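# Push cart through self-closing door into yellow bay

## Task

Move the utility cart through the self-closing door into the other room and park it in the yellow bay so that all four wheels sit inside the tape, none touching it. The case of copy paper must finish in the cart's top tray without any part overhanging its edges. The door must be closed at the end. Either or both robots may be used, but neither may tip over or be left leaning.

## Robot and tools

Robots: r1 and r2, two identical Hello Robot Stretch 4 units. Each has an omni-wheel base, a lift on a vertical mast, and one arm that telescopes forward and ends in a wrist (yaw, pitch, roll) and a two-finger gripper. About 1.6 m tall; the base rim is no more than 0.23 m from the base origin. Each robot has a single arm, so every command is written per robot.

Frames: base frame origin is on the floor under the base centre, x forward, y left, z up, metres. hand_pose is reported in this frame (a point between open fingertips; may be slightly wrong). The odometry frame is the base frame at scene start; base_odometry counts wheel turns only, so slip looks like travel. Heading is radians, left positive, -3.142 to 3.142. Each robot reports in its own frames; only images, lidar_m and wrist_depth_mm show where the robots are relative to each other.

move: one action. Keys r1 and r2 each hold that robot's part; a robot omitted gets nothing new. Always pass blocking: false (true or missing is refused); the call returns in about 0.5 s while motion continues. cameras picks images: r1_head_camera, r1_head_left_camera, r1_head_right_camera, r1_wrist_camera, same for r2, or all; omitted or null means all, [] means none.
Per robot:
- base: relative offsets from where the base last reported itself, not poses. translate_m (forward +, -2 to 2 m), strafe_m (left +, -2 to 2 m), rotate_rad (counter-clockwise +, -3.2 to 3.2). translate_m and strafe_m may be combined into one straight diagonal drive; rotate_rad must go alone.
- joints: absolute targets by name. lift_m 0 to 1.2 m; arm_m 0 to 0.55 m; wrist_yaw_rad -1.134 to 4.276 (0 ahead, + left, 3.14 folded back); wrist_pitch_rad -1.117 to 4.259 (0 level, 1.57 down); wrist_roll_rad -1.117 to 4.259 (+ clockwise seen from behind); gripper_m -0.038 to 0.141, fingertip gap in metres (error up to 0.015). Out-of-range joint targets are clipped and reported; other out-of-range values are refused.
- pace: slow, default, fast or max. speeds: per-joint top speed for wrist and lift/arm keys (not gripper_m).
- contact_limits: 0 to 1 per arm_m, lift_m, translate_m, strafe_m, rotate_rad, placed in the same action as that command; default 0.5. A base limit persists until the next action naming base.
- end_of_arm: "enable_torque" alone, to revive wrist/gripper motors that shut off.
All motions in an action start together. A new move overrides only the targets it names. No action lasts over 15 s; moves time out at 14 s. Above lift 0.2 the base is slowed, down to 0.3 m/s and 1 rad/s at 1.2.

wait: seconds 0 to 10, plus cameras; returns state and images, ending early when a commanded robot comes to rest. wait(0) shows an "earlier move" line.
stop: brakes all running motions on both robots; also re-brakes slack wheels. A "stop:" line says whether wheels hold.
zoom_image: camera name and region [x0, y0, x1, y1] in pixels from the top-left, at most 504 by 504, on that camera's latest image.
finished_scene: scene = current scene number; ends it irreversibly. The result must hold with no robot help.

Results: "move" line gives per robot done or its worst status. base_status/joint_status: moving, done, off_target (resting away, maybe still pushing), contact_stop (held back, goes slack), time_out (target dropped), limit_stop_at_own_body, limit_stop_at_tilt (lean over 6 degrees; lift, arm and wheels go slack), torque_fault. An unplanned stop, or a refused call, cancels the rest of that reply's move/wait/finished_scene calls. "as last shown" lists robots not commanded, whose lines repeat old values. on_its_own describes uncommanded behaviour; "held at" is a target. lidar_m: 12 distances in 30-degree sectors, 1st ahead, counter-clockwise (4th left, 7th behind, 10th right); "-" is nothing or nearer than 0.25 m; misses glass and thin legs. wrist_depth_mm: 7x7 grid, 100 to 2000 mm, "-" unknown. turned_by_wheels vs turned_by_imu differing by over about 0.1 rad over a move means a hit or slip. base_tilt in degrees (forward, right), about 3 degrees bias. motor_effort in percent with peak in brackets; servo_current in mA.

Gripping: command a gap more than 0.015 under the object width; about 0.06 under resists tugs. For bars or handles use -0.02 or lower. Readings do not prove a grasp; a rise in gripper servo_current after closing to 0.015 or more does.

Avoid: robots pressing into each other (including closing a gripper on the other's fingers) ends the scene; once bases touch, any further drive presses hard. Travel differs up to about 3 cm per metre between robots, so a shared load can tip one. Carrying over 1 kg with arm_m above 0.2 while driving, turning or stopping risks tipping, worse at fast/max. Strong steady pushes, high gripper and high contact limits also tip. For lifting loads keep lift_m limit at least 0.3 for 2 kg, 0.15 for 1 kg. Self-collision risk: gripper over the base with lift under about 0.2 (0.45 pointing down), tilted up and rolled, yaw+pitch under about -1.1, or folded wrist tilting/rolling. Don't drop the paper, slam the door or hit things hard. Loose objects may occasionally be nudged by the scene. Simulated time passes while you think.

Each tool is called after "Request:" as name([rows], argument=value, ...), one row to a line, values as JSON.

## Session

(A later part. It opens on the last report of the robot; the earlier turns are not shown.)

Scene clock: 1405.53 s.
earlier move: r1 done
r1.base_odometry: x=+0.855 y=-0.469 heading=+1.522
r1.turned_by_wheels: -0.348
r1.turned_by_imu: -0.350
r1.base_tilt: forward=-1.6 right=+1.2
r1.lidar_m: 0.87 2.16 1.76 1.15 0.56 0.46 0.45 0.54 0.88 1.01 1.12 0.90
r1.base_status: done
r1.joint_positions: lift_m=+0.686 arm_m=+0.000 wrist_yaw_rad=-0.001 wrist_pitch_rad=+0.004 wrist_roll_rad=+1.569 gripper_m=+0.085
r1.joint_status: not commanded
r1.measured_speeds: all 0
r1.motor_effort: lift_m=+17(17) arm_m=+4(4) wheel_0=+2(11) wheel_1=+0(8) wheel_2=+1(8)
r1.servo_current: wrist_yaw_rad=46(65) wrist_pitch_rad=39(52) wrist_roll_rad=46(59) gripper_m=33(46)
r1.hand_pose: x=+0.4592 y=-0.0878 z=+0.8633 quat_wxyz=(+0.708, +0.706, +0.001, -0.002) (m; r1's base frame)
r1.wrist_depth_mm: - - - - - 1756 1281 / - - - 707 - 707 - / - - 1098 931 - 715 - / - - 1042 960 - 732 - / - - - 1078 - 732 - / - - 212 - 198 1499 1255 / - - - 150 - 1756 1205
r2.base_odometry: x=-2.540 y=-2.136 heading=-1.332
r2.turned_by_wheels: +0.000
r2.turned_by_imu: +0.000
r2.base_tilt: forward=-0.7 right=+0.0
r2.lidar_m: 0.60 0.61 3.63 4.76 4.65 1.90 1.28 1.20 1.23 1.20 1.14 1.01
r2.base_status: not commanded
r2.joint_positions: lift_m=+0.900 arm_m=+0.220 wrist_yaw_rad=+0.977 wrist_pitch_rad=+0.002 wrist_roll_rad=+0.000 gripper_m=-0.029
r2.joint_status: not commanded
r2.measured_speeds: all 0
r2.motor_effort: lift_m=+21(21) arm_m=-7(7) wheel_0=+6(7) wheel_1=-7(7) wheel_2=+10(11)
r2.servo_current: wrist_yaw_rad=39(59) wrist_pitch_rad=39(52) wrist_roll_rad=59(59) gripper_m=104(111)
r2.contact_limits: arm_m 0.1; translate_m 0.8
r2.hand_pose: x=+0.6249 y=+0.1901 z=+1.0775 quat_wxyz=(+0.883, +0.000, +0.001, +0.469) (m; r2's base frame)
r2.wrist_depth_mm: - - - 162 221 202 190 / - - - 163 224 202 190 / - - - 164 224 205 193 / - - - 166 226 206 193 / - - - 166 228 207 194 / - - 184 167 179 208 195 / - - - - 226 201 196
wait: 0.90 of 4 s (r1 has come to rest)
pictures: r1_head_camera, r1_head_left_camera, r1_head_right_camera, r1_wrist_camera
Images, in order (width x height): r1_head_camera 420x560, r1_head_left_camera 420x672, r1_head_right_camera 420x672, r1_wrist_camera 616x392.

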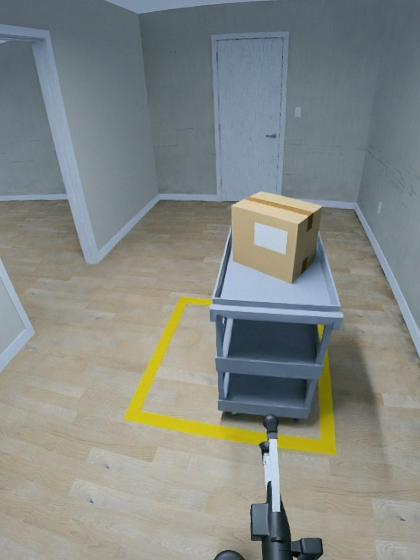

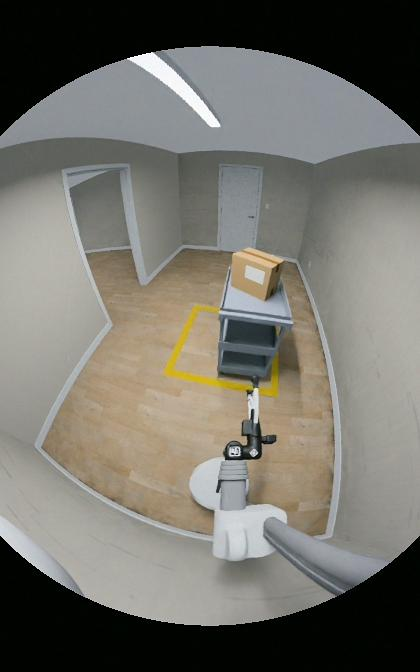

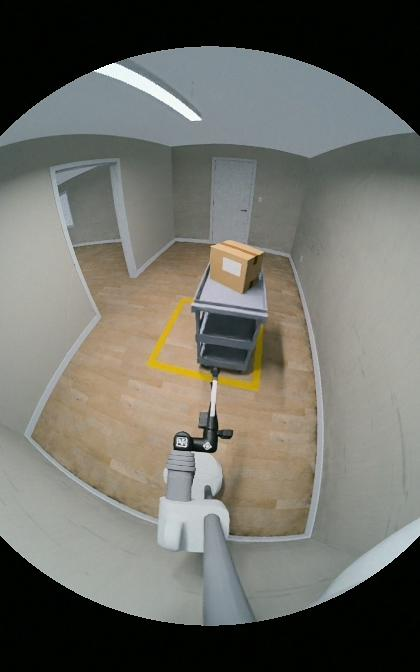

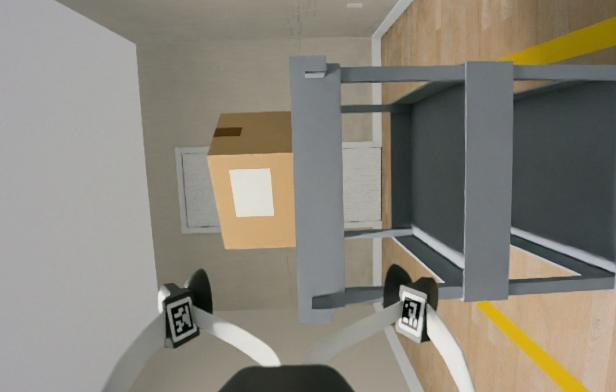

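Request:
move(blocking=false, cameras=[], r1={"joints":{"lift_m":0.2,"wrist_roll_rad":0,"gripper_m":0.02}}, r2={"base":{"translate_m":0.17,"strafe_m":0.12},"joints":{"wrist_yaw_rad":0.84},"pace":"slow","contact_limits":{"translate_m":0.8}})

Request:
wait(seconds=8, cameras=[])

Request:
wait(seconds=4, cameras=["r1_wrist_camera","r2_head_camera","r1_head_camera"])

Scene clock: 1424.30 s.
move: r1 moving; r2 moving
r1.base_odometry: x=+0.855 y=-0.469 heading=+1.522
r1.turned_by_wheels: +0.000
r1.turned_by_imu: +0.000
r1.base_tilt: forward=-1.5 right=+1.2
r1.lidar_m: 0.87 2.15 1.76 1.11 0.59 0.45 0.45 0.53 0.88 1.00 1.16 0.89
r1.base_status: not commanded
r1.joint_positions: lift_m=+0.649 arm_m=+0.000 wrist_yaw_rad=-0.001 wrist_pitch_rad=+0.004 wrist_roll_rad=+0.990 gripper_m=+0.067
r1.joint_status: lift_m moving; wrist_roll_rad moving; gripper_m moving
r1.measured_speeds: translate_m=+0.000 strafe_m=+0.000 rotate_rad=+0.000 lift_m=-0.146 arm_m=+0.000 wrist_yaw_rad=+0.000 wrist_pitch_rad=+0.000 wrist_roll_rad=-1.817
r1.motor_effort: lift_m=+13(16) arm_m=+4(4) wheel_0=+2(2) wheel_1=+0(0) wheel_2=+1(1)
r1.servo_current: wrist_yaw_rad=46(72) wrist_pitch_rad=46(46) wrist_roll_rad=85(124) gripper_m=104(104)
r1.hand_pose: x=+0.4592 y=-0.0878 z=+0.8257 quat_wxyz=(+0.880, +0.475, +0.001, -0.002) (m; r1's base frame)
r1.wrist_depth_mm: - - - - - - - / - - - - - - 1708 / - - - 946 - - 1464 / - - 1098 991 - 707 - / - - - - - 715 - / - - 193 - 189 - - / - - - 150 1537 - -
r2.base_odometry: x=-2.530 y=-2.144 heading=-1.330
r2.turned_by_wheels: +0.002
r2.turned_by_imu: +0.003
r2.base_tilt: forward=-0.6 right=+0.1
r2.lidar_m: 0.61 0.63 3.60 4.74 4.66 1.89 1.28 1.19 1.25 1.22 1.14 0.98
r2.base_status: translate_m moving; strafe_m moving
r2.joint_positions: lift_m=+0.900 arm_m=+0.220 wrist_yaw_rad=+0.887 wrist_pitch_rad=+0.002 wrist_roll_rad=+0.000 gripper_m=-0.029
r2.joint_status: wrist_yaw_rad moving
r2.measured_speeds: translate_m=+0.044 strafe_m=+0.030 rotate_rad=+0.001 lift_m=+0.000 arm_m=+0.000 wrist_yaw_rad=-0.001 wrist_pitch_rad=+0.000 wrist_roll_rad=+0.000
r2.motor_effort: lift_m=+21(21) arm_m=-6(7) wheel_0=+14(14) wheel_1=+13(13) wheel_2=+0(10)
r2.servo_current: wrist_yaw_rad=423(429) wrist_pitch_rad=46(46) wrist_roll_rad=52(52) gripper_m=104(111)
r2.contact_limits: arm_m 0.1; translate_m 0.8
r2.hand_pose: x=+0.6410 y=+0.1682 z=+1.0775 quat_wxyz=(+0.903, +0.000, +0.001, +0.429) (m; r2's base frame)
r2.wrist_depth_mm: - - - 170 219 202 191 / - - - 164 220 204 192 / - - - 170 223 205 193 / - - - 170 223 206 193 / - - - 170 225 206 195 / - - 184 166 218 208 196 / - - - - 224 204 197
pictures: none
No camera images: "cameras" was empty.

Scene clock: 1426.70 s.
earlier move: r1 done; r2 moving
r1.base_odometry: x=+0.855 y=-0.469 heading=+1.522
r1.turned_by_wheels: +0.000
r1.turned_by_imu: +0.000
r1.base_tilt: forward=-1.6 right=+1.3
r1.lidar_m: 0.86 2.13 1.75 1.13 0.58 0.48 0.44 0.52 0.89 1.01 1.16 0.87
r1.base_status: not commanded
r1.joint_positions: lift_m=+0.201 arm_m=+0.000 wrist_yaw_rad=-0.001 wrist_pitch_rad=+0.004 wrist_roll_rad=+0.002 gripper_m=+0.020
r1.joint_status: all done
r1.measured_speeds: all 0
r1.motor_effort: lift_m=+13(16) arm_m=+4(4) wheel_0=+2(2) wheel_1=+0(1) wheel_2=+1(1)
r1.servo_current: wrist_yaw_rad=46(72) wrist_pitch_rad=39(52) wrist_roll_rad=52(124) gripper_m=46(111)
r1.hand_pose: x=+0.4592 y=-0.0878 z=+0.3777 quat_wxyz=(+1.000, +0.001, +0.002, -0.001) (m; r1's base frame)
r1.wrist_depth_mm: - - - - - - - / - - - - - - - / - - - - - - - / - - - - - - - / - - - - - - 1983 / 1499 1499 193 - 185 1281 1255 / 1060 917 917 143 820 854 917
r2.base_odometry: x=-2.383 y=-2.272 heading=-1.331
r2.turned_by_wheels: -0.001
r2.turned_by_imu: +0.005
r2.base_tilt: forward=-0.7 right=+0.1
r2.lidar_m: 0.61 0.67 3.42 4.47 4.66 2.19 1.50 1.39 1.45 1.22 1.15 0.85
r2.base_status: translate_m moving; strafe_m moving
r2.joint_positions: lift_m=+0.900 arm_m=+0.220 wrist_yaw_rad=+0.863 wrist_pitch_rad=+0.002 wrist_roll_rad=+0.000 gripper_m=-0.029
r2.joint_status: wrist_yaw_rad off_target (ended at +0.886, target +0.840)
r2.measured_speeds: translate_m=+0.009 strafe_m=+0.007 rotate_rad=+0.000 lift_m=+0.000 arm_m=+0.000 wrist_yaw_rad=-0.004 wrist_pitch_rad=+0.000 wrist_roll_rad=+0.000
r2.motor_effort: lift_m=+21(21) arm_m=-5(7) wheel_0=+8(18) wheel_1=+7(16) wheel_2=+4(10)
r2.servo_current: wrist_yaw_rad=143(429) wrist_pitch_rad=46(46) wrist_roll_rad=59(59) gripper_m=104(111)
r2.contact_limits: arm_m 0.1; translate_m 0.8
r2.hand_pose: x=+0.6449 y=+0.1623 z=+1.0775 quat_wxyz=(+0.908, +0.000, +0.001, +0.418) (m; r2's base frame)
r2.wrist_depth_mm: - - - 162 215 191 176 / - - - 164 217 192 177 / - - - 164 219 194 179 / - - - 167 220 198 180 / - - - 166 222 196 181 / - - 186 167 179 195 181 / - - - - 221 191 182
wait: 2.40 of 8 s (r1 has come to rest)
pictures: none
No camera images: "cameras" was empty.

Scene clock: 1427.07 s.
earlier move: r2 done
r1.base_odometry: x=+0.855 y=-0.469 heading=+1.522
r1.turned_by_wheels: +0.000
r1.turned_by_imu: +0.000
r1.base_tilt: forward=-1.6 right=+1.3
r1.lidar_m: 0.88 2.16 1.76 1.10 0.55 0.46 0.46 0.53 0.88 1.01 1.14 0.91
r1.base_status: not commanded
r1.joint_positions: lift_m=+0.201 arm_m=+0.000 wrist_yaw_rad=-0.001 wrist_pitch_rad=+0.004 wrist_roll_rad=+0.002 gripper_m=+0.020
r1.joint_status: all done
r1.measured_speeds: all 0
r1.motor_effort: lift_m=+12(16) arm_m=+4(4) wheel_0=+2(2) wheel_1=+0(1) wheel_2=+1(1)
r1.servo_current: wrist_yaw_rad=46(72) wrist_pitch_rad=46(52) wrist_roll_rad=46(124) gripper_m=46(111)
r1.hand_pose: x=+0.4592 y=-0.0878 z=+0.3777 quat_wxyz=(+1.000, +0.001, +0.002, -0.001) (m; r1's base frame)
r1.wrist_depth_mm: - - - - - - - / - - - - - - - / - - - - - - - / - - - - - - - / - - - - - - 1983 / 1499 1499 194 - 184 1336 1281 / 1060 917 904 142 831 854 917
r2.base_odometry: x=-2.383 y=-2.272 heading=-1.331
r2.turned_by_wheels: +0.000
r2.turned_by_imu: +0.000
r2.base_tilt: forward=-0.6 right=+0.1
r2.lidar_m: 0.61 0.68 3.43 4.46 4.67 2.18 1.52 1.41 1.44 1.20 1.14 0.87
r2.base_status: done
r2.joint_positions: lift_m=+0.900 arm_m=+0.220 wrist_yaw_rad=+0.863 wrist_pitch_rad=+0.002 wrist_roll_rad=+0.000 gripper_m=-0.029
r2.joint_status: wrist_yaw_rad off_target (ended at +0.886, target +0.840)
r2.measured_speeds: all 0
r2.on_its_own: wrist_yaw_rad is at rest, and its servo_current (143 mA) is outside its rest range (0 to 104 mA)
r2.motor_effort: lift_m=+20(21) arm_m=-5(7) wheel_0=+7(18) wheel_1=+7(16) wheel_2=+4(10)
r2.servo_current: wrist_yaw_rad=143(429) wrist_pitch_rad=39(46) wrist_roll_rad=39(59) gripper_m=104(111)
r2.contact_limits: arm_m 0.1; translate_m 0.8
r2.hand_pose: x=+0.6450 y=+0.1622 z=+1.0775 quat_wxyz=(+0.908, +0.000, +0.001, +0.418) (m; r2's base frame)
r2.wrist_depth_mm: - - - 163 216 191 177 / - - - 164 217 192 177 / - - - 164 218 194 179 / - - - 167 220 198 179 / - - - 166 222 196 180 / - - 186 167 179 193 182 / - - - - 220 191 181
wait: 0.37 of 4 s (r2 has come to rest)
pictures: r1_head_camera, r1_wrist_camera, r2_head_camera
Images, in order (width x height): r1_head_camera 420x560, r1_wrist_camera 616x392, r2_head_camera 420x560.

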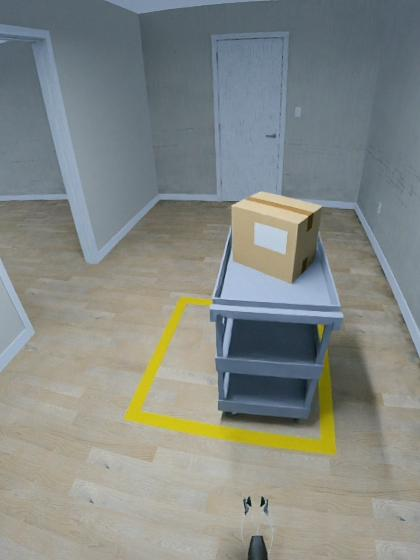

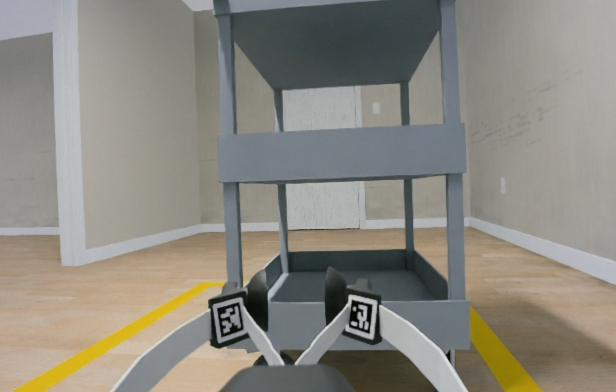

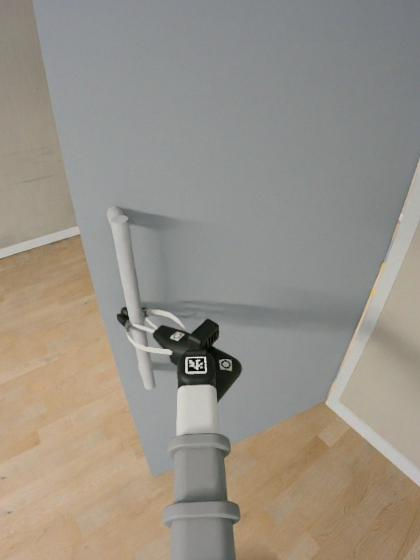

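Request:
move(blocking=false, cameras=[], r1={"base":{"translate_m":0.0,"strafe_m":0.5}}, r2={"base":{"translate_m":0.164,"strafe_m":0.178},"joints":{"wrist_yaw_rad":0.66},"pace":"slow","contact_limits":{"translate_m":0.8}})

Request:
wait(seconds=8, cameras=[])

Request:
wait(seconds=4, cameras=["r1_head_camera","r1_head_right_camera"])

Scene clock: 1446.30 s.
move: r1 moving; r2 moving
r1.base_odometry: x=+0.819 y=-0.467 heading=+1.522
r1.turned_by_wheels: +0.000
r1.turned_by_imu: +0.000
r1.base_tilt: forward=-1.6 right=+1.3
r1.lidar_m: 0.87 2.09 1.73 1.10 0.56 0.44 0.46 0.53 0.86 1.05 1.17 0.89
r1.base_status: translate_m moving; strafe_m moving
r1.joint_positions: lift_m=+0.201 arm_m=+0.000 wrist_yaw_rad=-0.001 wrist_pitch_rad=+0.004 wrist_roll_rad=+0.002 gripper_m=+0.020
r1.joint_status: not commanded
r1.measured_speeds: translate_m=+0.001 strafe_m=+0.141 rotate_rad=-0.006 lift_m=+0.000 arm_m=+0.000 wrist_yaw_rad=+0.000 wrist_pitch_rad=+0.000 wrist_roll_rad=+0.000
r1.motor_effort: lift_m=+12(13) arm_m=+4(4) wheel_0=-10(11) wheel_1=+9(10) wheel_2=+0(1)
r1.servo_current: wrist_yaw_rad=46(59) wrist_pitch_rad=39(46) wrist_roll_rad=65(72) gripper_m=46(52)
r1.hand_pose: x=+0.4592 y=-0.0878 z=+0.3777 quat_wxyz=(+1.000, +0.001, +0.002, -0.001) (m; r1's base frame)
r1.wrist_depth_mm: - - - - - - - / - - - - - - - / - - - - - - - / - - - - - - - / - - - - - - 1921 / 1499 1499 193 - 185 1281 1281 / 1060 917 891 142 820 - 917
r2.base_odometry: x=-2.371 y=-2.278 heading=-1.327
r2.turned_by_wheels: +0.004
r2.turned_by_imu: +0.009
r2.base_tilt: forward=-0.7 right=+0.0
r2.lidar_m: 0.63 0.69 3.42 4.53 4.66 2.17 1.50 1.43 1.48 1.20 1.14 0.86
r2.base_status: translate_m moving; strafe_m moving
r2.joint_positions: lift_m=+0.900 arm_m=+0.220 wrist_yaw_rad=+0.738 wrist_pitch_rad=+0.002 wrist_roll_rad=+0.000 gripper_m=-0.029
r2.joint_status: wrist_yaw_rad moving
r2.measured_speeds: translate_m=+0.032 strafe_m=+0.037 rotate_rad=+0.003 lift_m=+0.000 arm_m=+0.000 wrist_yaw_rad=-0.135 wrist_pitch_rad=+0.000 wrist_roll_rad=+0.000
r2.motor_effort: lift_m=+21(21) arm_m=-5(6) wheel_0=+20(21) wheel_1=+18(18) wheel_2=+8(8)
r2.servo_current: wrist_yaw_rad=910(917) wrist_pitch_rad=39(46) wrist_roll_rad=52(59) gripper_m=104(104)
r2.contact_limits: arm_m 0.1; translate_m 0.8
r2.hand_pose: x=+0.6633 y=+0.1292 z=+1.0775 quat_wxyz=(+0.933, +0.000, +0.001, +0.360) (m; r2's base frame)
r2.wrist_depth_mm: - - - 226 212 191 178 / - - - 229 214 192 179 / - - - 230 216 195 180 / - - - 231 217 198 181 / - - - 203 218 196 182 / - - 177 168 209 197 183 / - - - - 217 193 183
pictures: none
No camera images: "cameras" was empty.

Scene clock: 1448.80 s.
earlier move: r1 done; r2 moving
r1.base_odometry: x=+0.356 y=-0.444 heading=+1.522
r1.turned_by_wheels: +0.000
r1.turned_by_imu: +0.003
r1.base_tilt: forward=-1.6 right=+1.3
r1.lidar_m: 2.95 1.56 1.27 0.89 0.44 0.35 0.36 0.41 0.73 1.48 1.21 1.01
r1.base_status: done
r1.joint_positions: lift_m=+0.200 arm_m=+0.000 wrist_yaw_rad=-0.001 wrist_pitch_rad=+0.004 wrist_roll_rad=+0.002 gripper_m=+0.020
r1.joint_status: not commanded
r1.measured_speeds: all 0
r1.motor_effort: lift_m=+13(13) arm_m=+4(4) wheel_0=-2(12) wheel_1=+0(11) wheel_2=+0(2)
r1.servo_current: wrist_yaw_rad=52(65) wrist_pitch_rad=46(52) wrist_roll_rad=59(72) gripper_m=46(59)
r1.hand_pose: x=+0.4592 y=-0.0878 z=+0.3776 quat_wxyz=(+1.000, +0.001, +0.002, -0.001) (m; r1's base frame)
r1.wrist_depth_mm: - - - - - 768 - / - - - - - - - / - - - - - - - / - - - - - - - / - - - - - - - / 1499 1464 206 1182 187 - - / 1042 904 917 144 820 788 917
r2.base_odometry: x=-2.179 y=-2.385 heading=-1.334
r2.turned_by_wheels: -0.007
r2.turned_by_imu: -0.016
r2.base_tilt: forward=-0.6 right=+0.1
r2.lidar_m: 0.61 3.08 3.18 4.18 4.60 2.57 1.77 1.65 1.70 1.30 1.19 0.77
r2.base_status: translate_m moving; strafe_m moving
r2.joint_positions: lift_m=+0.900 arm_m=+0.220 wrist_yaw_rad=+0.637 wrist_pitch_rad=+0.002 wrist_roll_rad=+0.000 gripper_m=-0.029
r2.joint_status: wrist_yaw_rad off_target (ended at +0.638, target +0.660)
r2.measured_speeds: translate_m=+0.028 strafe_m=+0.030 rotate_rad=+0.007 lift_m=+0.000 arm_m=+0.000 wrist_yaw_rad=+0.000 wrist_pitch_rad=+0.000 wrist_roll_rad=+0.000
r2.motor_effort: lift_m=+21(21) arm_m=-6(6) wheel_0=-30(31) wheel_1=-2(18) wheel_2=-15(17)
r2.servo_current: wrist_yaw_rad=150(917) wrist_pitch_rad=39(46) wrist_roll_rad=46(59) gripper_m=91(111)
r2.contact_limits: arm_m 0.1; translate_m 0.8
r2.hand_pose: x=+0.6749 y=+0.1013 z=+1.0775 quat_wxyz=(+0.950, +0.000, +0.001, +0.313) (m; r2's base frame)
r2.wrist_depth_mm: - - - 251 216 201 187 / - - - 253 215 202 188 / - - - 258 216 205 189 / - - - 256 217 206 191 / - - - 258 220 206 - / - - - 181 172 201 193 / - - 159 - 221 209 193
wait: 2.50 of 8 s (r1 has come to rest)
pictures: none
No camera images: "cameras" was empty.

Scene clock: 1449.47 s.
earlier move: r2 done
r1.base_odometry: x=+0.356 y=-0.444 heading=+1.522
r1.turned_by_wheels: +0.000
r1.turned_by_imu: +0.000
r1.base_tilt: forward=-1.6 right=+1.3
r1.lidar_m: 2.94 1.55 1.28 0.91 0.44 0.37 0.37 0.43 0.71 1.51 1.22 1.01
r1.base_status: done
r1.joint_positions: lift_m=+0.200 arm_m=+0.000 wrist_yaw_rad=-0.001 wrist_pitch_rad=+0.004 wrist_roll_rad=+0.002 gripper_m=+0.020
r1.joint_status: not commanded
r1.measured_speeds: all 0
r1.motor_effort: lift_m=+13(13) arm_m=+4(4) wheel_0=-2(12) wheel_1=+0(11) wheel_2=+1(2)
r1.servo_current: wrist_yaw_rad=59(65) wrist_pitch_rad=46(52) wrist_roll_rad=52(72) gripper_m=52(59)
r1.hand_pose: x=+0.4592 y=-0.0878 z=+0.3776 quat_wxyz=(+1.000, +0.001, +0.002, -0.001) (m; r1's base frame)
r1.wrist_depth_mm: - - - - - 768 - / - - - - - - - / - - - - - - - / - - - - - - - / - - - - - - - / 1464 1537 207 1160 187 - - / 1025 917 904 144 798 788 931
r2.base_odometry: x=-2.171 y=-2.389 heading=-1.333
r2.turned_by_wheels: +0.001
r2.turned_by_imu: -0.055
r2.base_tilt: forward=-0.6 right=+0.1
r2.lidar_m: 0.64 3.05 3.12 3.96 4.56 2.80 1.83 1.65 1.71 1.33 1.20 0.80
r2.base_status: done
r2.joint_positions: lift_m=+0.900 arm_m=+0.220 wrist_yaw_rad=+0.637 wrist_pitch_rad=+0.002 wrist_roll_rad=+0.000 gripper_m=-0.029
r2.joint_status: wrist_yaw_rad off_target (ended at +0.638, target +0.660)
r2.measured_speeds: all 0
r2.on_its_own: wrist_yaw_rad is at rest, and its servo_current (143 mA) is outside its rest range (0 to 104 mA)
r2.motor_effort: lift_m=+20(21) arm_m=-8(8) wheel_0=-18(32) wheel_1=-10(18) wheel_2=-8(17)
r2.servo_current: wrist_yaw_rad=143(917) wrist_pitch_rad=39(46) wrist_roll_rad=46(59) gripper_m=98(111)
r2.contact_limits: arm_m 0.1; translate_m 0.8
r2.hand_pose: x=+0.6749 y=+0.1013 z=+1.0775 quat_wxyz=(+0.950, +0.000, +0.001, +0.313) (m; r2's base frame)
r2.wrist_depth_mm: - - - 159 218 202 189 / - - - 161 219 203 190 / - - - 162 222 205 192 / - - - 163 222 206 193 / - - - 165 224 206 193 / - - - 166 178 202 194 / - - 146 - 228 212 195
wait: 0.67 of 4 s (r2 has come to rest)
pictures: r1_head_camera, r1_head_right_camera
Images, in order (width x height): r1_head_camera 420x560, r1_head_right_camera 420x672.

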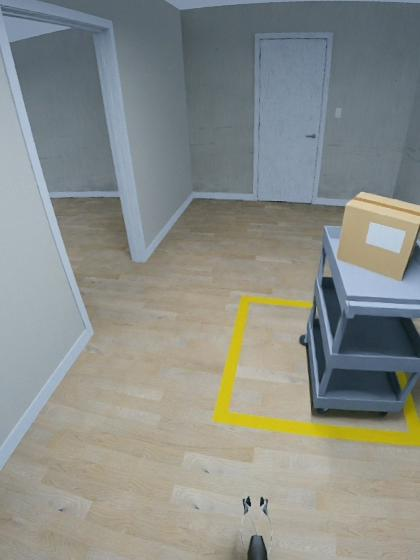

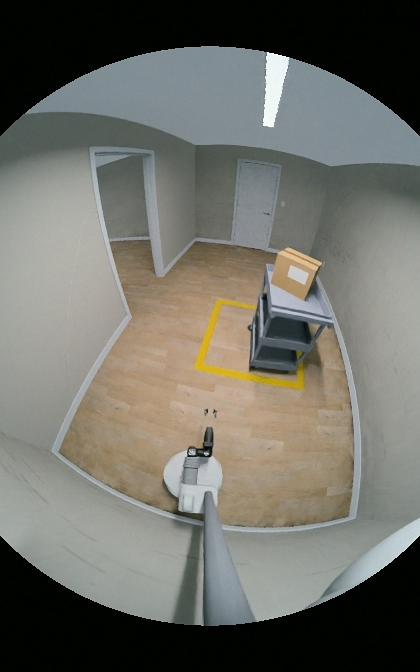

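Request:
move(blocking=false, cameras=[], r2={"base":{"translate_m":0.193,"strafe_m":0.155},"joints":{"wrist_yaw_rad":0.5},"pace":"slow","contact_limits":{"translate_m":0.8}})

Request:
wait(seconds=8, cameras=["r2_head_camera","r2_head_right_camera"])

Scene clock: 1455.27 s.
move: r2 moving
r1: as last shown
r1.base_tilt: forward=-1.6 right=+1.2
r1.lidar_m: 2.96 1.57 1.28 0.89 0.45 0.37 0.35 0.42 0.71 1.51 1.22 1.01
r1.motor_effort: lift_m=+13(13) arm_m=+4(4) wheel_0=-2(2) wheel_1=+0(1) wheel_2=+1(1)
r1.servo_current: wrist_yaw_rad=46(52) wrist_pitch_rad=39(52) wrist_roll_rad=52(52) gripper_m=46(46)
r1.wrist_depth_mm: - - - - - 768 - / - - - - - - - / - - - - - - - / - - - - - - - / - - - - - - - / 1464 1464 206 1182 187 - - / 1042 904 904 143 809 788 917
r2.base_odometry: x=-2.160 y=-2.397 heading=-1.333
r2.turned_by_wheels: +0.000
r2.turned_by_imu: +0.001
r2.base_tilt: forward=-0.6 right=+0.1
r2.lidar_m: 0.62 3.03 3.11 3.88 4.60 2.81 1.85 1.69 1.73 1.32 1.18 0.76
r2.base_status: translate_m moving; strafe_m moving
r2.joint_positions: lift_m=+0.900 arm_m=+0.220 wrist_yaw_rad=+0.508 wrist_pitch_rad=+0.002 wrist_roll_rad=+0.000 gripper_m=-0.029
r2.joint_status: wrist_yaw_rad moving
r2.measured_speeds: translate_m=+0.041 strafe_m=+0.033 rotate_rad=-0.003 lift_m=+0.000 arm_m=+0.000 wrist_yaw_rad=-0.028 wrist_pitch_rad=+0.000 wrist_roll_rad=+0.000
r2.motor_effort: lift_m=+21(21) arm_m=-7(8) wheel_0=-5(17) wheel_1=+7(8) wheel_2=-4(9)
r2.servo_current: wrist_yaw_rad=39(130) wrist_pitch_rad=46(46) wrist_roll_rad=33(65) gripper_m=85(98)
r2.contact_limits: arm_m 0.1; translate_m 0.8
r2.hand_pose: x=+0.6856 y=+0.0639 z=+1.0775 quat_wxyz=(+0.968, +0.000, +0.001, +0.251) (m; r2's base frame)
r2.wrist_depth_mm: - - - 160 223 206 193 / - - - 162 226 206 194 / - - - 163 225 208 196 / - - - 164 228 208 198 / - - - 166 229 211 198 / - - 184 166 179 211 199 / - - - - 228 204 200
pictures: none
No camera images: "cameras" was empty.

Scene clock: 1458.47 s.
earlier move: r2 off_target
r1.base_odometry: x=+0.356 y=-0.444 heading=+1.522
r1.turned_by_wheels: +0.000
r1.turned_by_imu: +0.000
r1.base_tilt: forward=-1.5 right=+1.3
r1.lidar_m: 2.94 1.54 1.27 0.89 0.43 0.36 0.36 0.42 0.72 1.51 1.21 0.99
r1.base_status: not commanded
r1.joint_positions: lift_m=+0.200 arm_m=+0.000 wrist_yaw_rad=-0.001 wrist_pitch_rad=+0.004 wrist_roll_rad=+0.002 gripper_m=+0.020
r1.joint_status: not commanded
r1.measured_speeds: all 0
r1.motor_effort: lift_m=+13(13) arm_m=+4(4) wheel_0=-1(2) wheel_1=+0(1) wheel_2=+1(1)
r1.servo_current: wrist_yaw_rad=33(72) wrist_pitch_rad=39(52) wrist_roll_rad=46(65) gripper_m=46(52)
r1.hand_pose: x=+0.4592 y=-0.0878 z=+0.3776 quat_wxyz=(+1.000, +0.001, +0.002, -0.001) (m; r1's base frame)
r1.wrist_depth_mm: - - - - - 778 - / - - - - - - - / - - - - - - - / - - - - - - - / - - - - - - - / 1464 1499 207 1182 187 - - / 1060 931 904 143 820 809 917
r2.base_odometry: x=-1.976 y=-2.541 heading=-1.336
r2.turned_by_wheels: -0.002
r2.turned_by_imu: -0.164
r2.base_tilt: forward=-0.7 right=+0.0
r2.lidar_m: 0.62 2.38 2.75 3.20 4.59 4.25 2.33 1.96 1.97 1.45 1.16 0.75
r2.base_status: done
r2.joint_positions: lift_m=+0.900 arm_m=+0.221 wrist_yaw_rad=+0.475 wrist_pitch_rad=+0.002 wrist_roll_rad=+0.000 gripper_m=-0.029
r2.joint_status: wrist_yaw_rad off_target (ended at +0.476, target +0.500)
r2.measured_speeds: all 0
r2.on_its_own: wrist_yaw_rad is at rest, and its servo_current (150 mA) is outside its rest range (0 to 104 mA)
r2.motor_effort: lift_m=+21(21) arm_m=-12(13) wheel_0=-17(35) wheel_1=-7(10) wheel_2=-6(21)
r2.servo_current: wrist_yaw_rad=150(156) wrist_pitch_rad=33(46) wrist_roll_rad=46(65) gripper_m=91(98)
r2.contact_limits: arm_m 0.1; translate_m 0.8
r2.hand_pose: x=+0.6878 y=+0.0543 z=+1.0775 quat_wxyz=(+0.972, +0.000, +0.001, +0.236) (m; r2's base frame)
r2.wrist_depth_mm: - - - 163 224 207 196 / - - - 164 225 209 196 / - - - 162 225 210 198 / - - - 162 224 211 200 / - - - 164 227 212 201 / - - - 165 177 209 202 / - - 146 - 229 212 202
wait: 3.20 of 8 s (r2 has come to rest)
pictures: r2_head_camera, r2_head_right_camera
Images, in order (width x height): r2_head_camera 420x560, r2_head_right_camera 420x672.

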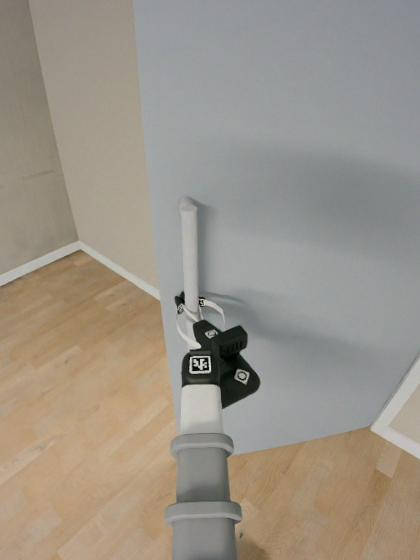

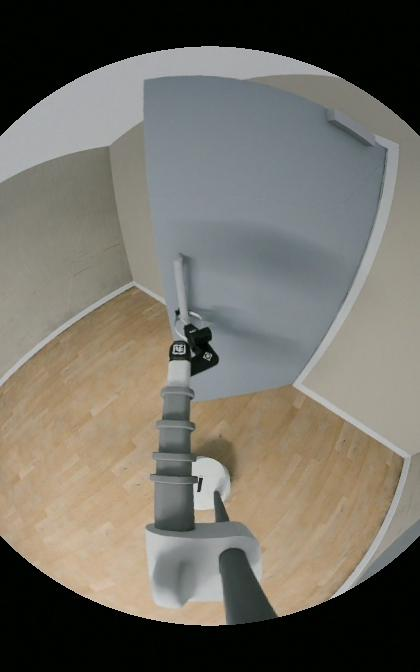

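Request:
move(blocking=false, cameras=[], r2={"base":{"translate_m":0.188,"strafe_m":0.162},"joints":{"wrist_yaw_rad":0.4},"pace":"slow","contact_limits":{"translate_m":0.8}})

Request:
wait(seconds=8, cameras=["r2_head_camera","r2_head_right_camera"])

Scene clock: 1464.80 s.
move: r2 moving
r1: as last shown
r1.base_tilt: forward=-1.6 right=+1.2
r1.lidar_m: 2.96 1.56 1.28 0.90 0.46 0.37 0.34 0.41 0.71 1.49 1.22 1.00
r1.motor_effort: lift_m=+13(13) arm_m=+4(4) wheel_0=-1(2) wheel_1=+0(1) wheel_2=+0(1)
r1.servo_current: wrist_yaw_rad=46(65) wrist_pitch_rad=39(52) wrist_roll_rad=39(65) gripper_m=52(52)
r1.wrist_depth_mm: - - - - - 778 - / - - - - - - - / - - - - - - - / - - - - - - - / - - - - - - - / 1464 1464 207 1182 188 - - / 1042 904 891 143 831 798 917
r2.base_odometry: x=-1.965 y=-2.549 heading=-1.336
r2.turned_by_wheels: -0.001
r2.turned_by_imu: +0.000
r2.base_tilt: forward=-0.6 right=+0.1
r2.lidar_m: 0.61 2.38 2.76 3.18 4.61 4.25 2.35 1.98 1.96 1.45 1.14 0.76
r2.base_status: translate_m moving; strafe_m moving
r2.joint_positions: lift_m=+0.900 arm_m=+0.220 wrist_yaw_rad=+0.400 wrist_pitch_rad=+0.002 wrist_roll_rad=+0.000 gripper_m=-0.029
r2.joint_status: wrist_yaw_rad moving
r2.measured_speeds: translate_m=+0.039 strafe_m=+0.034 rotate_rad=-0.003 lift_m=+0.000 arm_m=+0.000 wrist_yaw_rad=-0.015 wrist_pitch_rad=+0.000 wrist_roll_rad=+0.000
r2.motor_effort: lift_m=+21(21) arm_m=-12(12) wheel_0=-11(17) wheel_1=+3(6) wheel_2=-4(8)
r2.servo_current: wrist_yaw_rad=20(169) wrist_pitch_rad=46(46) wrist_roll_rad=52(59) gripper_m=91(98)
r2.contact_limits: arm_m 0.1; translate_m 0.8
r2.hand_pose: x=+0.6910 y=+0.0317 z=+1.0775 quat_wxyz=(+0.980, +0.000, +0.001, +0.199) (m; r2's base frame)
r2.wrist_depth_mm: - - - 162 224 211 200 / - - - 161 227 211 202 / - - - 163 228 211 202 / - - - 163 229 213 204 / - - - 165 231 215 204 / - - 265 166 179 214 206 / - - - - 231 211 206
pictures: none
No camera images: "cameras" was empty.

Scene clock: 1468.03 s.
earlier move: r2 done
r1.base_odometry: x=+0.356 y=-0.444 heading=+1.522
r1.turned_by_wheels: +0.000
r1.turned_by_imu: +0.000
r1.base_tilt: forward=-1.6 right=+1.3
r1.lidar_m: 2.93 1.56 1.27 0.87 0.44 0.37 0.35 0.42 0.71 1.46 1.22 1.02
r1.base_status: not commanded
r1.joint_positions: lift_m=+0.200 arm_m=+0.000 wrist_yaw_rad=-0.001 wrist_pitch_rad=+0.004 wrist_roll_rad=+0.002 gripper_m=+0.020
r1.joint_status: not commanded
r1.measured_speeds: all 0
r1.motor_effort: lift_m=+13(13) arm_m=+4(4) wheel_0=-1(2) wheel_1=-1(1) wheel_2=+1(1)
r1.servo_current: wrist_yaw_rad=52(72) wrist_pitch_rad=46(52) wrist_roll_rad=39(72) gripper_m=46(52)
r1.hand_pose: x=+0.4592 y=-0.0878 z=+0.3776 quat_wxyz=(+1.000, +0.001, +0.002, -0.001) (m; r1's base frame)
r1.wrist_depth_mm: - - - - - 759 - / - - - - - - - / - - - - - - - / - - - - - - - / - - - - - - - / 1464 1464 208 1182 187 - - / 1060 917 917 143 820 798 917
r2.base_odometry: x=-1.775 y=-2.687 heading=-1.338
r2.turned_by_wheels: -0.001
r2.turned_by_imu: -0.251
r2.base_tilt: forward=-0.6 right=+0.1
r2.lidar_m: 0.62 1.67 2.47 2.52 3.42 4.61 3.36 2.40 2.26 1.74 1.17 0.76
r2.base_status: done
r2.joint_positions: lift_m=+0.900 arm_m=+0.221 wrist_yaw_rad=+0.378 wrist_pitch_rad=+0.002 wrist_roll_rad=+0.000 gripper_m=-0.029
r2.joint_status: all done
r2.measured_speeds: all 0
r2.on_its_own: wrist_yaw_rad is at rest, and its servo_current (137 mA) is outside its rest range (0 to 104 mA)
r2.motor_effort: lift_m=+21(21) arm_m=-13(14) wheel_0=-19(34) wheel_1=-4(8) wheel_2=-4(20)
r2.servo_current: wrist_yaw_rad=137(169) wrist_pitch_rad=46(46) wrist_roll_rad=52(65) gripper_m=85(98)
r2.contact_limits: arm_m 0.1; translate_m 0.8
r2.hand_pose: x=+0.6918 y=+0.0251 z=+1.0775 quat_wxyz=(+0.982, +0.000, +0.001, +0.188) (m; r2's base frame)
r2.wrist_depth_mm: - - - 163 228 215 206 / - - 255 164 229 217 208 / - - 256 164 230 219 209 / - - 258 164 232 219 211 / - - 259 165 233 220 211 / - - 181 165 178 220 213 / - - 147 - 234 219 213
wait: 3.23 of 8 s (r2 has come to rest)
pictures: r2_head_camera, r2_head_right_camera
Images, in order (width x height): r2_head_camera 420x560, r2_head_right_camera 420x672.

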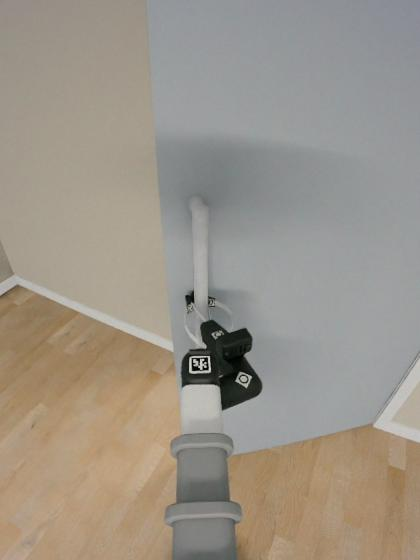

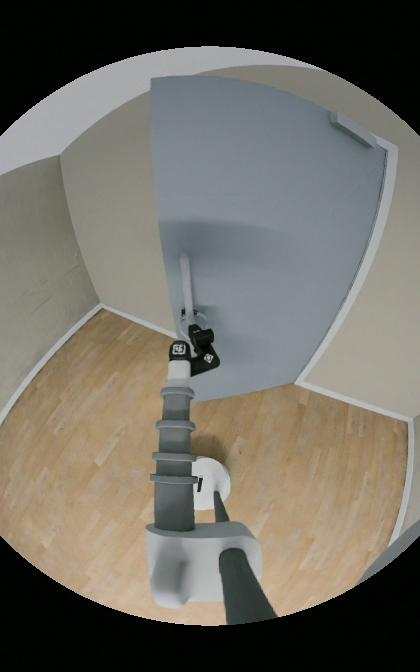

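Request:
move(blocking=false, cameras=[], r2={"base":{"translate_m":0.19,"strafe_m":0.14},"joints":{"wrist_yaw_rad":0.3},"pace":"slow","contact_limits":{"translate_m":0.8}})

Request:
wait(seconds=8, cameras=["r2_head_camera","r2_head_right_camera"])

Scene clock: 1473.83 s.
move: r2 moving
r1: as last shown
r1.lidar_m: 2.95 1.54 1.27 0.89 0.46 0.37 0.37 0.43 0.72 1.48 1.21 1.03
r1.motor_effort: lift_m=+13(13) arm_m=+4(4) wheel_0=-1(2) wheel_1=+0(1) wheel_2=+1(1)
r1.servo_current: wrist_yaw_rad=39(52) wrist_pitch_rad=39(52) wrist_roll_rad=46(52) gripper_m=46(52)
r1.wrist_depth_mm: - - - - - 778 - / - - - - - - - / - - - - - - - / - - - - - - - / - - - - - - - / 1499 1464 207 1182 187 - - / 1025 931 891 144 820 798 917
r2.base_odometry: x=-1.765 y=-2.696 heading=-1.339
r2.turned_by_wheels: -0.001
r2.turned_by_imu: +0.000
r2.base_tilt: forward=-0.7 right=+0.1
r2.lidar_m: 0.63 1.66 2.46 2.57 3.42 4.63 3.39 2.42 2.26 1.71 1.15 0.75
r2.base_status: translate_m moving; strafe_m moving
r2.joint_positions: lift_m=+0.900 arm_m=+0.221 wrist_yaw_rad=+0.303 wrist_pitch_rad=+0.002 wrist_roll_rad=+0.000 gripper_m=-0.029
r2.joint_status: wrist_yaw_rad moving
r2.measured_speeds: translate_m=+0.043 strafe_m=+0.032 rotate_rad=-0.003 lift_m=+0.000 arm_m=+0.000 wrist_yaw_rad=-0.011 wrist_pitch_rad=+0.000 wrist_roll_rad=+0.000
r2.motor_effort: lift_m=+21(21) arm_m=-12(13) wheel_0=-9(17) wheel_1=+3(5) wheel_2=-2(6)
r2.servo_current: wrist_yaw_rad=85(143) wrist_pitch_rad=39(46) wrist_roll_rad=46(59) gripper_m=91(98)
r2.contact_limits: arm_m 0.1; translate_m 0.8
r2.hand_pose: x=+0.6927 y=+0.0025 z=+1.0775 quat_wxyz=(+0.989, +0.000, +0.001, +0.151) (m; r2's base frame)
r2.wrist_depth_mm: - - 250 160 230 219 212 / - - 251 161 230 220 213 / - - 252 166 232 223 213 / - - 254 163 235 224 215 / - - 256 165 236 224 217 / - - 181 166 182 224 218 / - - - - 236 224 219
pictures: none
No camera images: "cameras" was empty.

Scene clock: 1476.90 s.
earlier move: r2 done
r1.base_odometry: x=+0.356 y=-0.444 heading=+1.522
r1.turned_by_wheels: +0.000
r1.turned_by_imu: +0.000
r1.base_tilt: forward=-1.6 right=+1.3
r1.lidar_m: 2.93 1.53 1.27 0.90 0.44 0.37 0.36 0.41 0.71 1.51 1.21 1.02
r1.base_status: not commanded
r1.joint_positions: lift_m=+0.200 arm_m=+0.000 wrist_yaw_rad=-0.001 wrist_pitch_rad=+0.004 wrist_roll_rad=+0.002 gripper_m=+0.020
r1.joint_status: not commanded
r1.measured_speeds: all 0
r1.motor_effort: lift_m=+13(13) arm_m=+3(4) wheel_0=-1(2) wheel_1=-1(1) wheel_2=+1(1)
r1.servo_current: wrist_yaw_rad=39(65) wrist_pitch_rad=46(52) wrist_roll_rad=59(65) gripper_m=39(52)
r1.hand_pose: x=+0.4592 y=-0.0878 z=+0.3776 quat_wxyz=(+1.000, +0.001, +0.002, -0.001) (m; r1's base frame)
r1.wrist_depth_mm: - - - - - 778 - / - - - - - - - / - - - - - - - / - - - - - - - / - - - - - - - / 1464 1464 208 1182 187 - - / 1060 917 904 143 820 788 917
r2.base_odometry: x=-1.596 y=-2.840 heading=-1.340
r2.turned_by_wheels: -0.001
r2.turned_by_imu: -0.221
r2.base_tilt: forward=-0.6 right=+0.1
r2.lidar_m: 0.60 1.24 2.18 2.19 2.57 4.52 - 2.95 2.55 2.10 1.12 0.77
r2.base_status: done
r2.joint_positions: lift_m=+0.900 arm_m=+0.221 wrist_yaw_rad=+0.280 wrist_pitch_rad=+0.002 wrist_roll_rad=+0.000 gripper_m=-0.029
r2.joint_status: all done
r2.measured_speeds: all 0
r2.on_its_own: wrist_yaw_rad is at rest, and its servo_current (111 mA) is outside its rest range (0 to 104 mA)
r2.motor_effort: lift_m=+21(21) arm_m=-13(14) wheel_0=-16(35) wheel_1=-5(6) wheel_2=-3(18)
r2.servo_current: wrist_yaw_rad=111(143) wrist_pitch_rad=33(46) wrist_roll_rad=46(65) gripper_m=91(98)
r2.contact_limits: arm_m 0.1; translate_m 0.8
r2.hand_pose: x=+0.6928 y=-0.0043 z=+1.0775 quat_wxyz=(+0.990, +0.000, +0.001, +0.140) (m; r2's base frame)
r2.wrist_depth_mm: - - 248 165 232 223 216 / - - 249 166 233 224 218 / - - 251 165 235 226 219 / - - 253 166 236 229 221 / - - 255 167 236 228 224 / - - 178 168 180 229 223 / - - - - 238 228 224
wait: 3.07 of 8 s (r2 has come to rest)
pictures: r2_head_camera, r2_head_right_camera
Images, in order (width x height): r2_head_camera 420x560, r2_head_right_camera 420x672.

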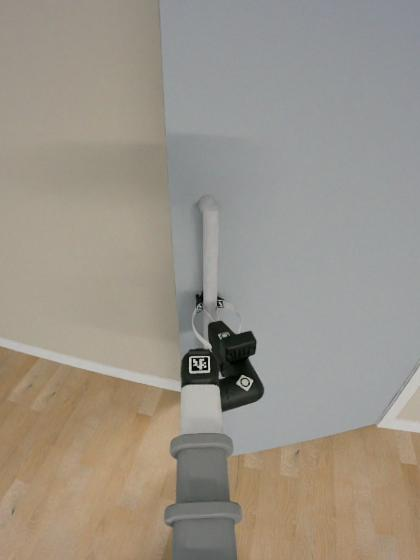

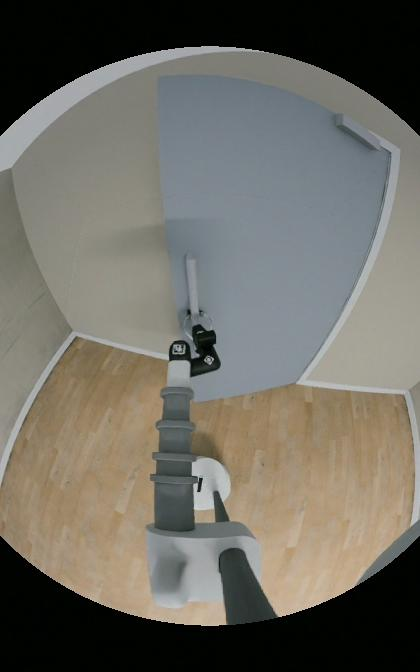

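Request:
move(blocking=false, cameras=[], r2={"base":{"translate_m":0.16,"strafe_m":0.09},"joints":{"wrist_yaw_rad":0.22},"pace":"slow","contact_limits":{"translate_m":0.4}})

Request:
wait(seconds=8, cameras=["r2_head_camera","r2_head_right_camera","r1_head_left_camera"])

Scene clock: 1486.77 s.
move: r2 moving
r1: as last shown
r1.lidar_m: 2.97 1.53 1.27 0.92 0.45 0.36 0.36 0.44 0.71 1.51 1.22 1.00
r1.motor_effort: lift_m=+13(13) arm_m=+4(4) wheel_0=-2(2) wheel_1=-1(1) wheel_2=+0(1)
r1.servo_current: wrist_yaw_rad=33(59) wrist_pitch_rad=39(52) wrist_roll_rad=46(65) gripper_m=39(59)
r1.wrist_depth_mm: - - - - - 768 - / - - - - - - - / - - - - - - - / - - - - - - - / - - - - - - - / 1499 1499 207 1182 188 - - / 1078 904 917 144 820 798 931
r2.base_odometry: x=-1.586 y=-2.851 heading=-1.340
r2.turned_by_wheels: +0.000
r2.turned_by_imu: +0.000
r2.base_tilt: forward=-0.7 right=+0.2
r2.lidar_m: 0.64 1.21 2.16 2.18 2.60 4.50 - 2.95 2.58 2.07 1.12 0.77
r2.base_status: translate_m moving; strafe_m moving
r2.joint_positions: lift_m=+0.900 arm_m=+0.221 wrist_yaw_rad=+0.223 wrist_pitch_rad=+0.002 wrist_roll_rad=+0.000 gripper_m=-0.029
r2.joint_status: wrist_yaw_rad moving
r2.measured_speeds: translate_m=+0.048 strafe_m=+0.028 rotate_rad=-0.001 lift_m=+0.000 arm_m=+0.000 wrist_yaw_rad=-0.001 wrist_pitch_rad=+0.000 wrist_roll_rad=+0.000
r2.motor_effort: lift_m=+21(21) arm_m=-13(14) wheel_0=-4(16) wheel_1=+4(5) wheel_2=-4(6)
r2.servo_current: wrist_yaw_rad=39(111) wrist_pitch_rad=39(46) wrist_roll_rad=52(52) gripper_m=85(98)
r2.contact_limits: arm_m 0.1; translate_m 0.4
r2.hand_pose: x=+0.6920 y=-0.0215 z=+1.0775 quat_wxyz=(+0.994, +0.000, +0.001, +0.111) (m; r2's base frame)
r2.wrist_depth_mm: - - 247 161 233 226 220 / - - 249 163 234 226 221 / - - 250 164 236 228 223 / - - 252 164 238 229 224 / - - 253 165 239 231 226 / - - 182 167 180 231 228 / - - - - 239 230 227
pictures: none
No camera images: "cameras" was empty.

Scene clock: 1489.27 s.
earlier move: r2 done
r1.base_odometry: x=+0.356 y=-0.444 heading=+1.522
r1.turned_by_wheels: +0.000
r1.turned_by_imu: +0.000
r1.base_tilt: forward=-1.6 right=+1.3
r1.lidar_m: 2.94 1.55 1.26 0.88 0.45 0.37 0.37 0.42 0.72 1.50 1.19 0.98
r1.base_status: not commanded
r1.joint_positions: lift_m=+0.200 arm_m=+0.000 wrist_yaw_rad=-0.001 wrist_pitch_rad=+0.004 wrist_roll_rad=+0.002 gripper_m=+0.020
r1.joint_status: not commanded
r1.measured_speeds: all 0
r1.motor_effort: lift_m=+13(13) arm_m=+4(4) wheel_0=-2(2) wheel_1=+0(1) wheel_2=+1(1)
r1.servo_current: wrist_yaw_rad=39(72) wrist_pitch_rad=52(52) wrist_roll_rad=59(72) gripper_m=46(59)
r1.hand_pose: x=+0.4592 y=-0.0878 z=+0.3776 quat_wxyz=(+1.000, +0.001, +0.002, -0.001) (m; r1's base frame)
r1.wrist_depth_mm: - - - - - 778 - / - - - - - - - / - - - - - - - / - - - - - - - / - - - - - - - / 1537 1499 207 1160 187 - - / 1042 917 931 144 820 798 931
r2.base_odometry: x=-1.472 y=-2.976 heading=-1.341
r2.turned_by_wheels: -0.001
r2.turned_by_imu: -0.132
r2.base_tilt: forward=-0.6 right=+0.1
r2.lidar_m: 0.63 1.01 1.54 2.02 2.23 3.40 - 3.37 2.77 2.38 1.09 0.74
r2.base_status: done
r2.joint_positions: lift_m=+0.900 arm_m=+0.221 wrist_yaw_rad=+0.207 wrist_pitch_rad=+0.002 wrist_roll_rad=+0.000 gripper_m=-0.029
r2.joint_status: all done
r2.measured_speeds: all 0
r2.motor_effort: lift_m=+21(21) arm_m=-13(14) wheel_0=-10(26) wheel_1=-2(8) wheel_2=-2(16)
r2.servo_current: wrist_yaw_rad=72(111) wrist_pitch_rad=39(46) wrist_roll_rad=46(59) gripper_m=85(98)
r2.contact_limits: arm_m 0.1; translate_m 0.4
r2.hand_pose: x=+0.6917 y=-0.0262 z=+1.0775 quat_wxyz=(+0.995, +0.000, +0.001, +0.103) (m; r2's base frame)
r2.wrist_depth_mm: - - 248 162 233 225 219 / - - 249 163 234 227 220 / - - 252 164 234 229 222 / - - 253 165 236 229 223 / - - 253 166 237 230 224 / - - 179 167 180 230 224 / - - - - 239 229 228
wait: 2.50 of 8 s (r2 has come to rest)
pictures: r1_head_left_camera, r2_head_camera, r2_head_right_camera
Images, in order (width x height): r1_head_left_camera 420x672, r2_head_camera 420x560, r2_head_right_camera 420x672.

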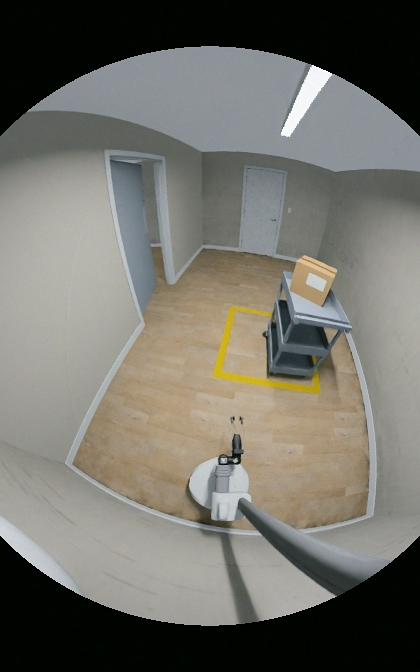

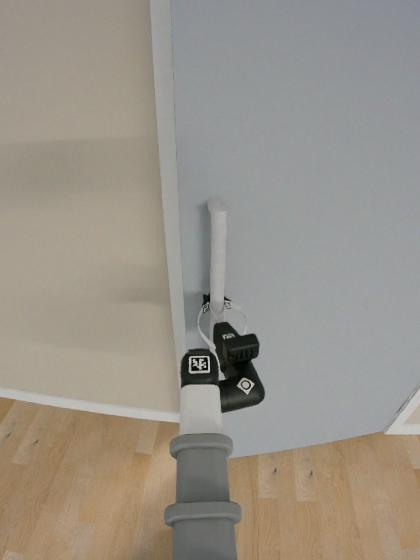

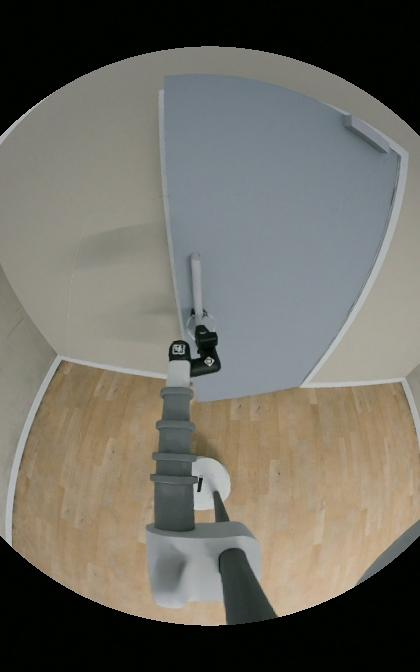

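Request:
move(blocking=false, cameras=[], r2={"base":{"translate_m":0.12,"strafe_m":0.06},"joints":{"wrist_yaw_rad":0.17},"pace":"slow","contact_limits":{"translate_m":0.3}})

Request:
wait(seconds=8, cameras=["r2_head_right_camera","r1_head_left_camera"])

Scene clock: 1493.33 s.
move: r2 moving
r1: as last shown
r1.lidar_m: 2.95 1.56 1.23 0.91 0.45 0.36 0.36 0.43 0.70 1.51 1.21 1.01
r1.motor_effort: lift_m=+13(13) arm_m=+4(4) wheel_0=-2(2) wheel_1=+0(1) wheel_2=+0(1)
r1.servo_current: wrist_yaw_rad=39(72) wrist_pitch_rad=52(52) wrist_roll_rad=46(65) gripper_m=46(52)
r1.wrist_depth_mm: - - - - - 768 - / - - - - - - - / - - - - - - - / - - - - - - - / - - - - - - - / 1464 1464 206 1205 188 - - / 1078 917 904 144 831 798 917
r2.base_odometry: x=-1.463 y=-2.987 heading=-1.341
r2.turned_by_wheels: +0.000
r2.turned_by_imu: +0.000
r2.base_tilt: forward=-0.6 right=+0.1
r2.lidar_m: 0.64 0.99 1.47 2.01 2.20 3.36 - 3.45 2.75 2.35 1.10 0.76
r2.base_status: translate_m moving; strafe_m moving
r2.joint_positions: lift_m=+0.900 arm_m=+0.221 wrist_yaw_rad=+0.172 wrist_pitch_rad=+0.002 wrist_roll_rad=+0.000 gripper_m=-0.029
r2.joint_status: wrist_yaw_rad moving
r2.measured_speeds: translate_m=+0.048 strafe_m=+0.024 rotate_rad=-0.003 lift_m=+0.000 arm_m=+0.000 wrist_yaw_rad=-0.011 wrist_pitch_rad=+0.000 wrist_roll_rad=+0.000
r2.motor_effort: lift_m=+20(21) arm_m=-13(14) wheel_0=-2(12) wheel_1=+4(4) wheel_2=-4(4)
r2.servo_current: wrist_yaw_rad=65(78) wrist_pitch_rad=39(46) wrist_roll_rad=46(52) gripper_m=91(98)
r2.contact_limits: arm_m 0.1; translate_m 0.3
r2.hand_pose: x=+0.6906 y=-0.0368 z=+1.0775 quat_wxyz=(+0.996, +0.000, +0.001, +0.086) (m; r2's base frame)
r2.wrist_depth_mm: - - 246 161 235 228 220 / - - 248 163 236 228 224 / - - 250 164 236 229 224 / - - 251 164 236 231 225 / - - 252 166 239 231 227 / - - 182 167 179 232 229 / - - - - 240 232 230
pictures: none
No camera images: "cameras" was empty.

Scene clock: 1495.37 s.
earlier move: r2 done
r1.base_odometry: x=+0.356 y=-0.444 heading=+1.522
r1.turned_by_wheels: +0.000
r1.turned_by_imu: +0.000
r1.base_tilt: forward=-1.6 right=+1.2
r1.lidar_m: 2.92 1.54 1.28 0.92 0.44 0.37 0.37 0.41 0.72 1.49 1.23 0.99
r1.base_status: not commanded
r1.joint_positions: lift_m=+0.200 arm_m=+0.000 wrist_yaw_rad=-0.001 wrist_pitch_rad=+0.004 wrist_roll_rad=+0.002 gripper_m=+0.020
r1.joint_status: not commanded
r1.measured_speeds: all 0
r1.motor_effort: lift_m=+13(13) arm_m=+3(4) wheel_0=-1(2) wheel_1=+0(1) wheel_2=+1(1)
r1.servo_current: wrist_yaw_rad=52(72) wrist_pitch_rad=39(52) wrist_roll_rad=52(85) gripper_m=46(59)
r1.hand_pose: x=+0.4592 y=-0.0878 z=+0.3776 quat_wxyz=(+1.000, +0.001, +0.002, -0.001) (m; r1's base frame)
r1.wrist_depth_mm: - - - - - 759 - / - - - - - - - / - - - - - - - / - - - - - - - / - - - - - - - / 1499 1464 207 1160 187 - - / 1060 917 904 143 809 809 931
r2.base_odometry: x=-1.387 y=-3.080 heading=-1.343
r2.turned_by_wheels: -0.002
r2.turned_by_imu: -0.048
r2.base_tilt: forward=-0.6 right=+0.1
r2.lidar_m: 0.63 0.87 1.23 1.93 2.10 3.04 - 3.69 2.85 2.31 1.00 0.72
r2.base_status: done
r2.joint_positions: lift_m=+0.900 arm_m=+0.220 wrist_yaw_rad=+0.154 wrist_pitch_rad=+0.002 wrist_roll_rad=+0.000 gripper_m=-0.029
r2.joint_status: all done
r2.measured_speeds: translate_m=+0.000 strafe_m=+0.000 rotate_rad=+0.001 lift_m=+0.000 arm_m=+0.000 wrist_yaw_rad=+0.000 wrist_pitch_rad=+0.000 wrist_roll_rad=+0.000
r2.motor_effort: lift_m=+20(21) arm_m=-6(14) wheel_0=-22(24) wheel_1=-4(7) wheel_2=-9(21)
r2.servo_current: wrist_yaw_rad=91(104) wrist_pitch_rad=46(46) wrist_roll_rad=59(59) gripper_m=85(98)
r2.contact_limits: arm_m 0.1; translate_m 0.3
r2.hand_pose: x=+0.6894 y=-0.0421 z=+1.0775 quat_wxyz=(+0.997, +0.000, +0.001, +0.077) (m; r2's base frame)
r2.wrist_depth_mm: 404 379 338 162 231 224 216 / 410 379 340 164 232 224 218 / 413 382 343 163 234 226 219 / 415 387 343 163 236 228 221 / 421 389 349 165 236 228 223 / 421 394 256 165 177 228 225 / 427 397 256 - 238 228 225
wait: 2.03 of 8 s (r2 has come to rest)
pictures: r1_head_left_camera, r2_head_right_camera
Images, in order (width x height): r1_head_left_camera 420x672, r2_head_right_camera 420x672.

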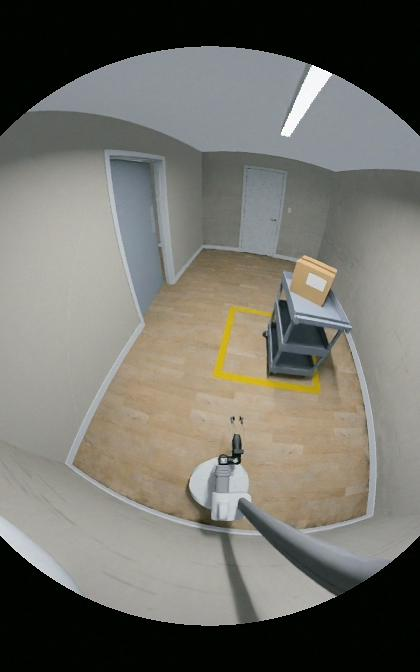

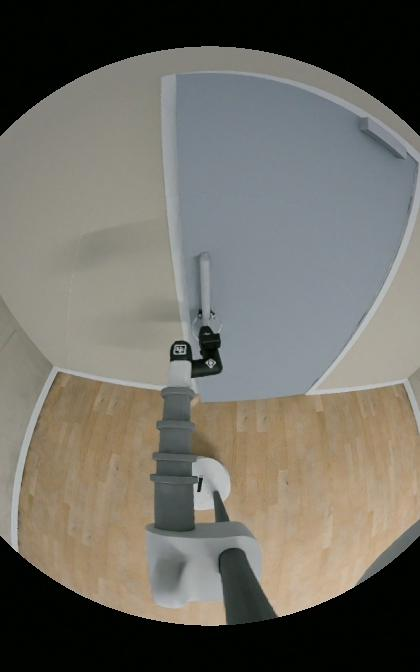

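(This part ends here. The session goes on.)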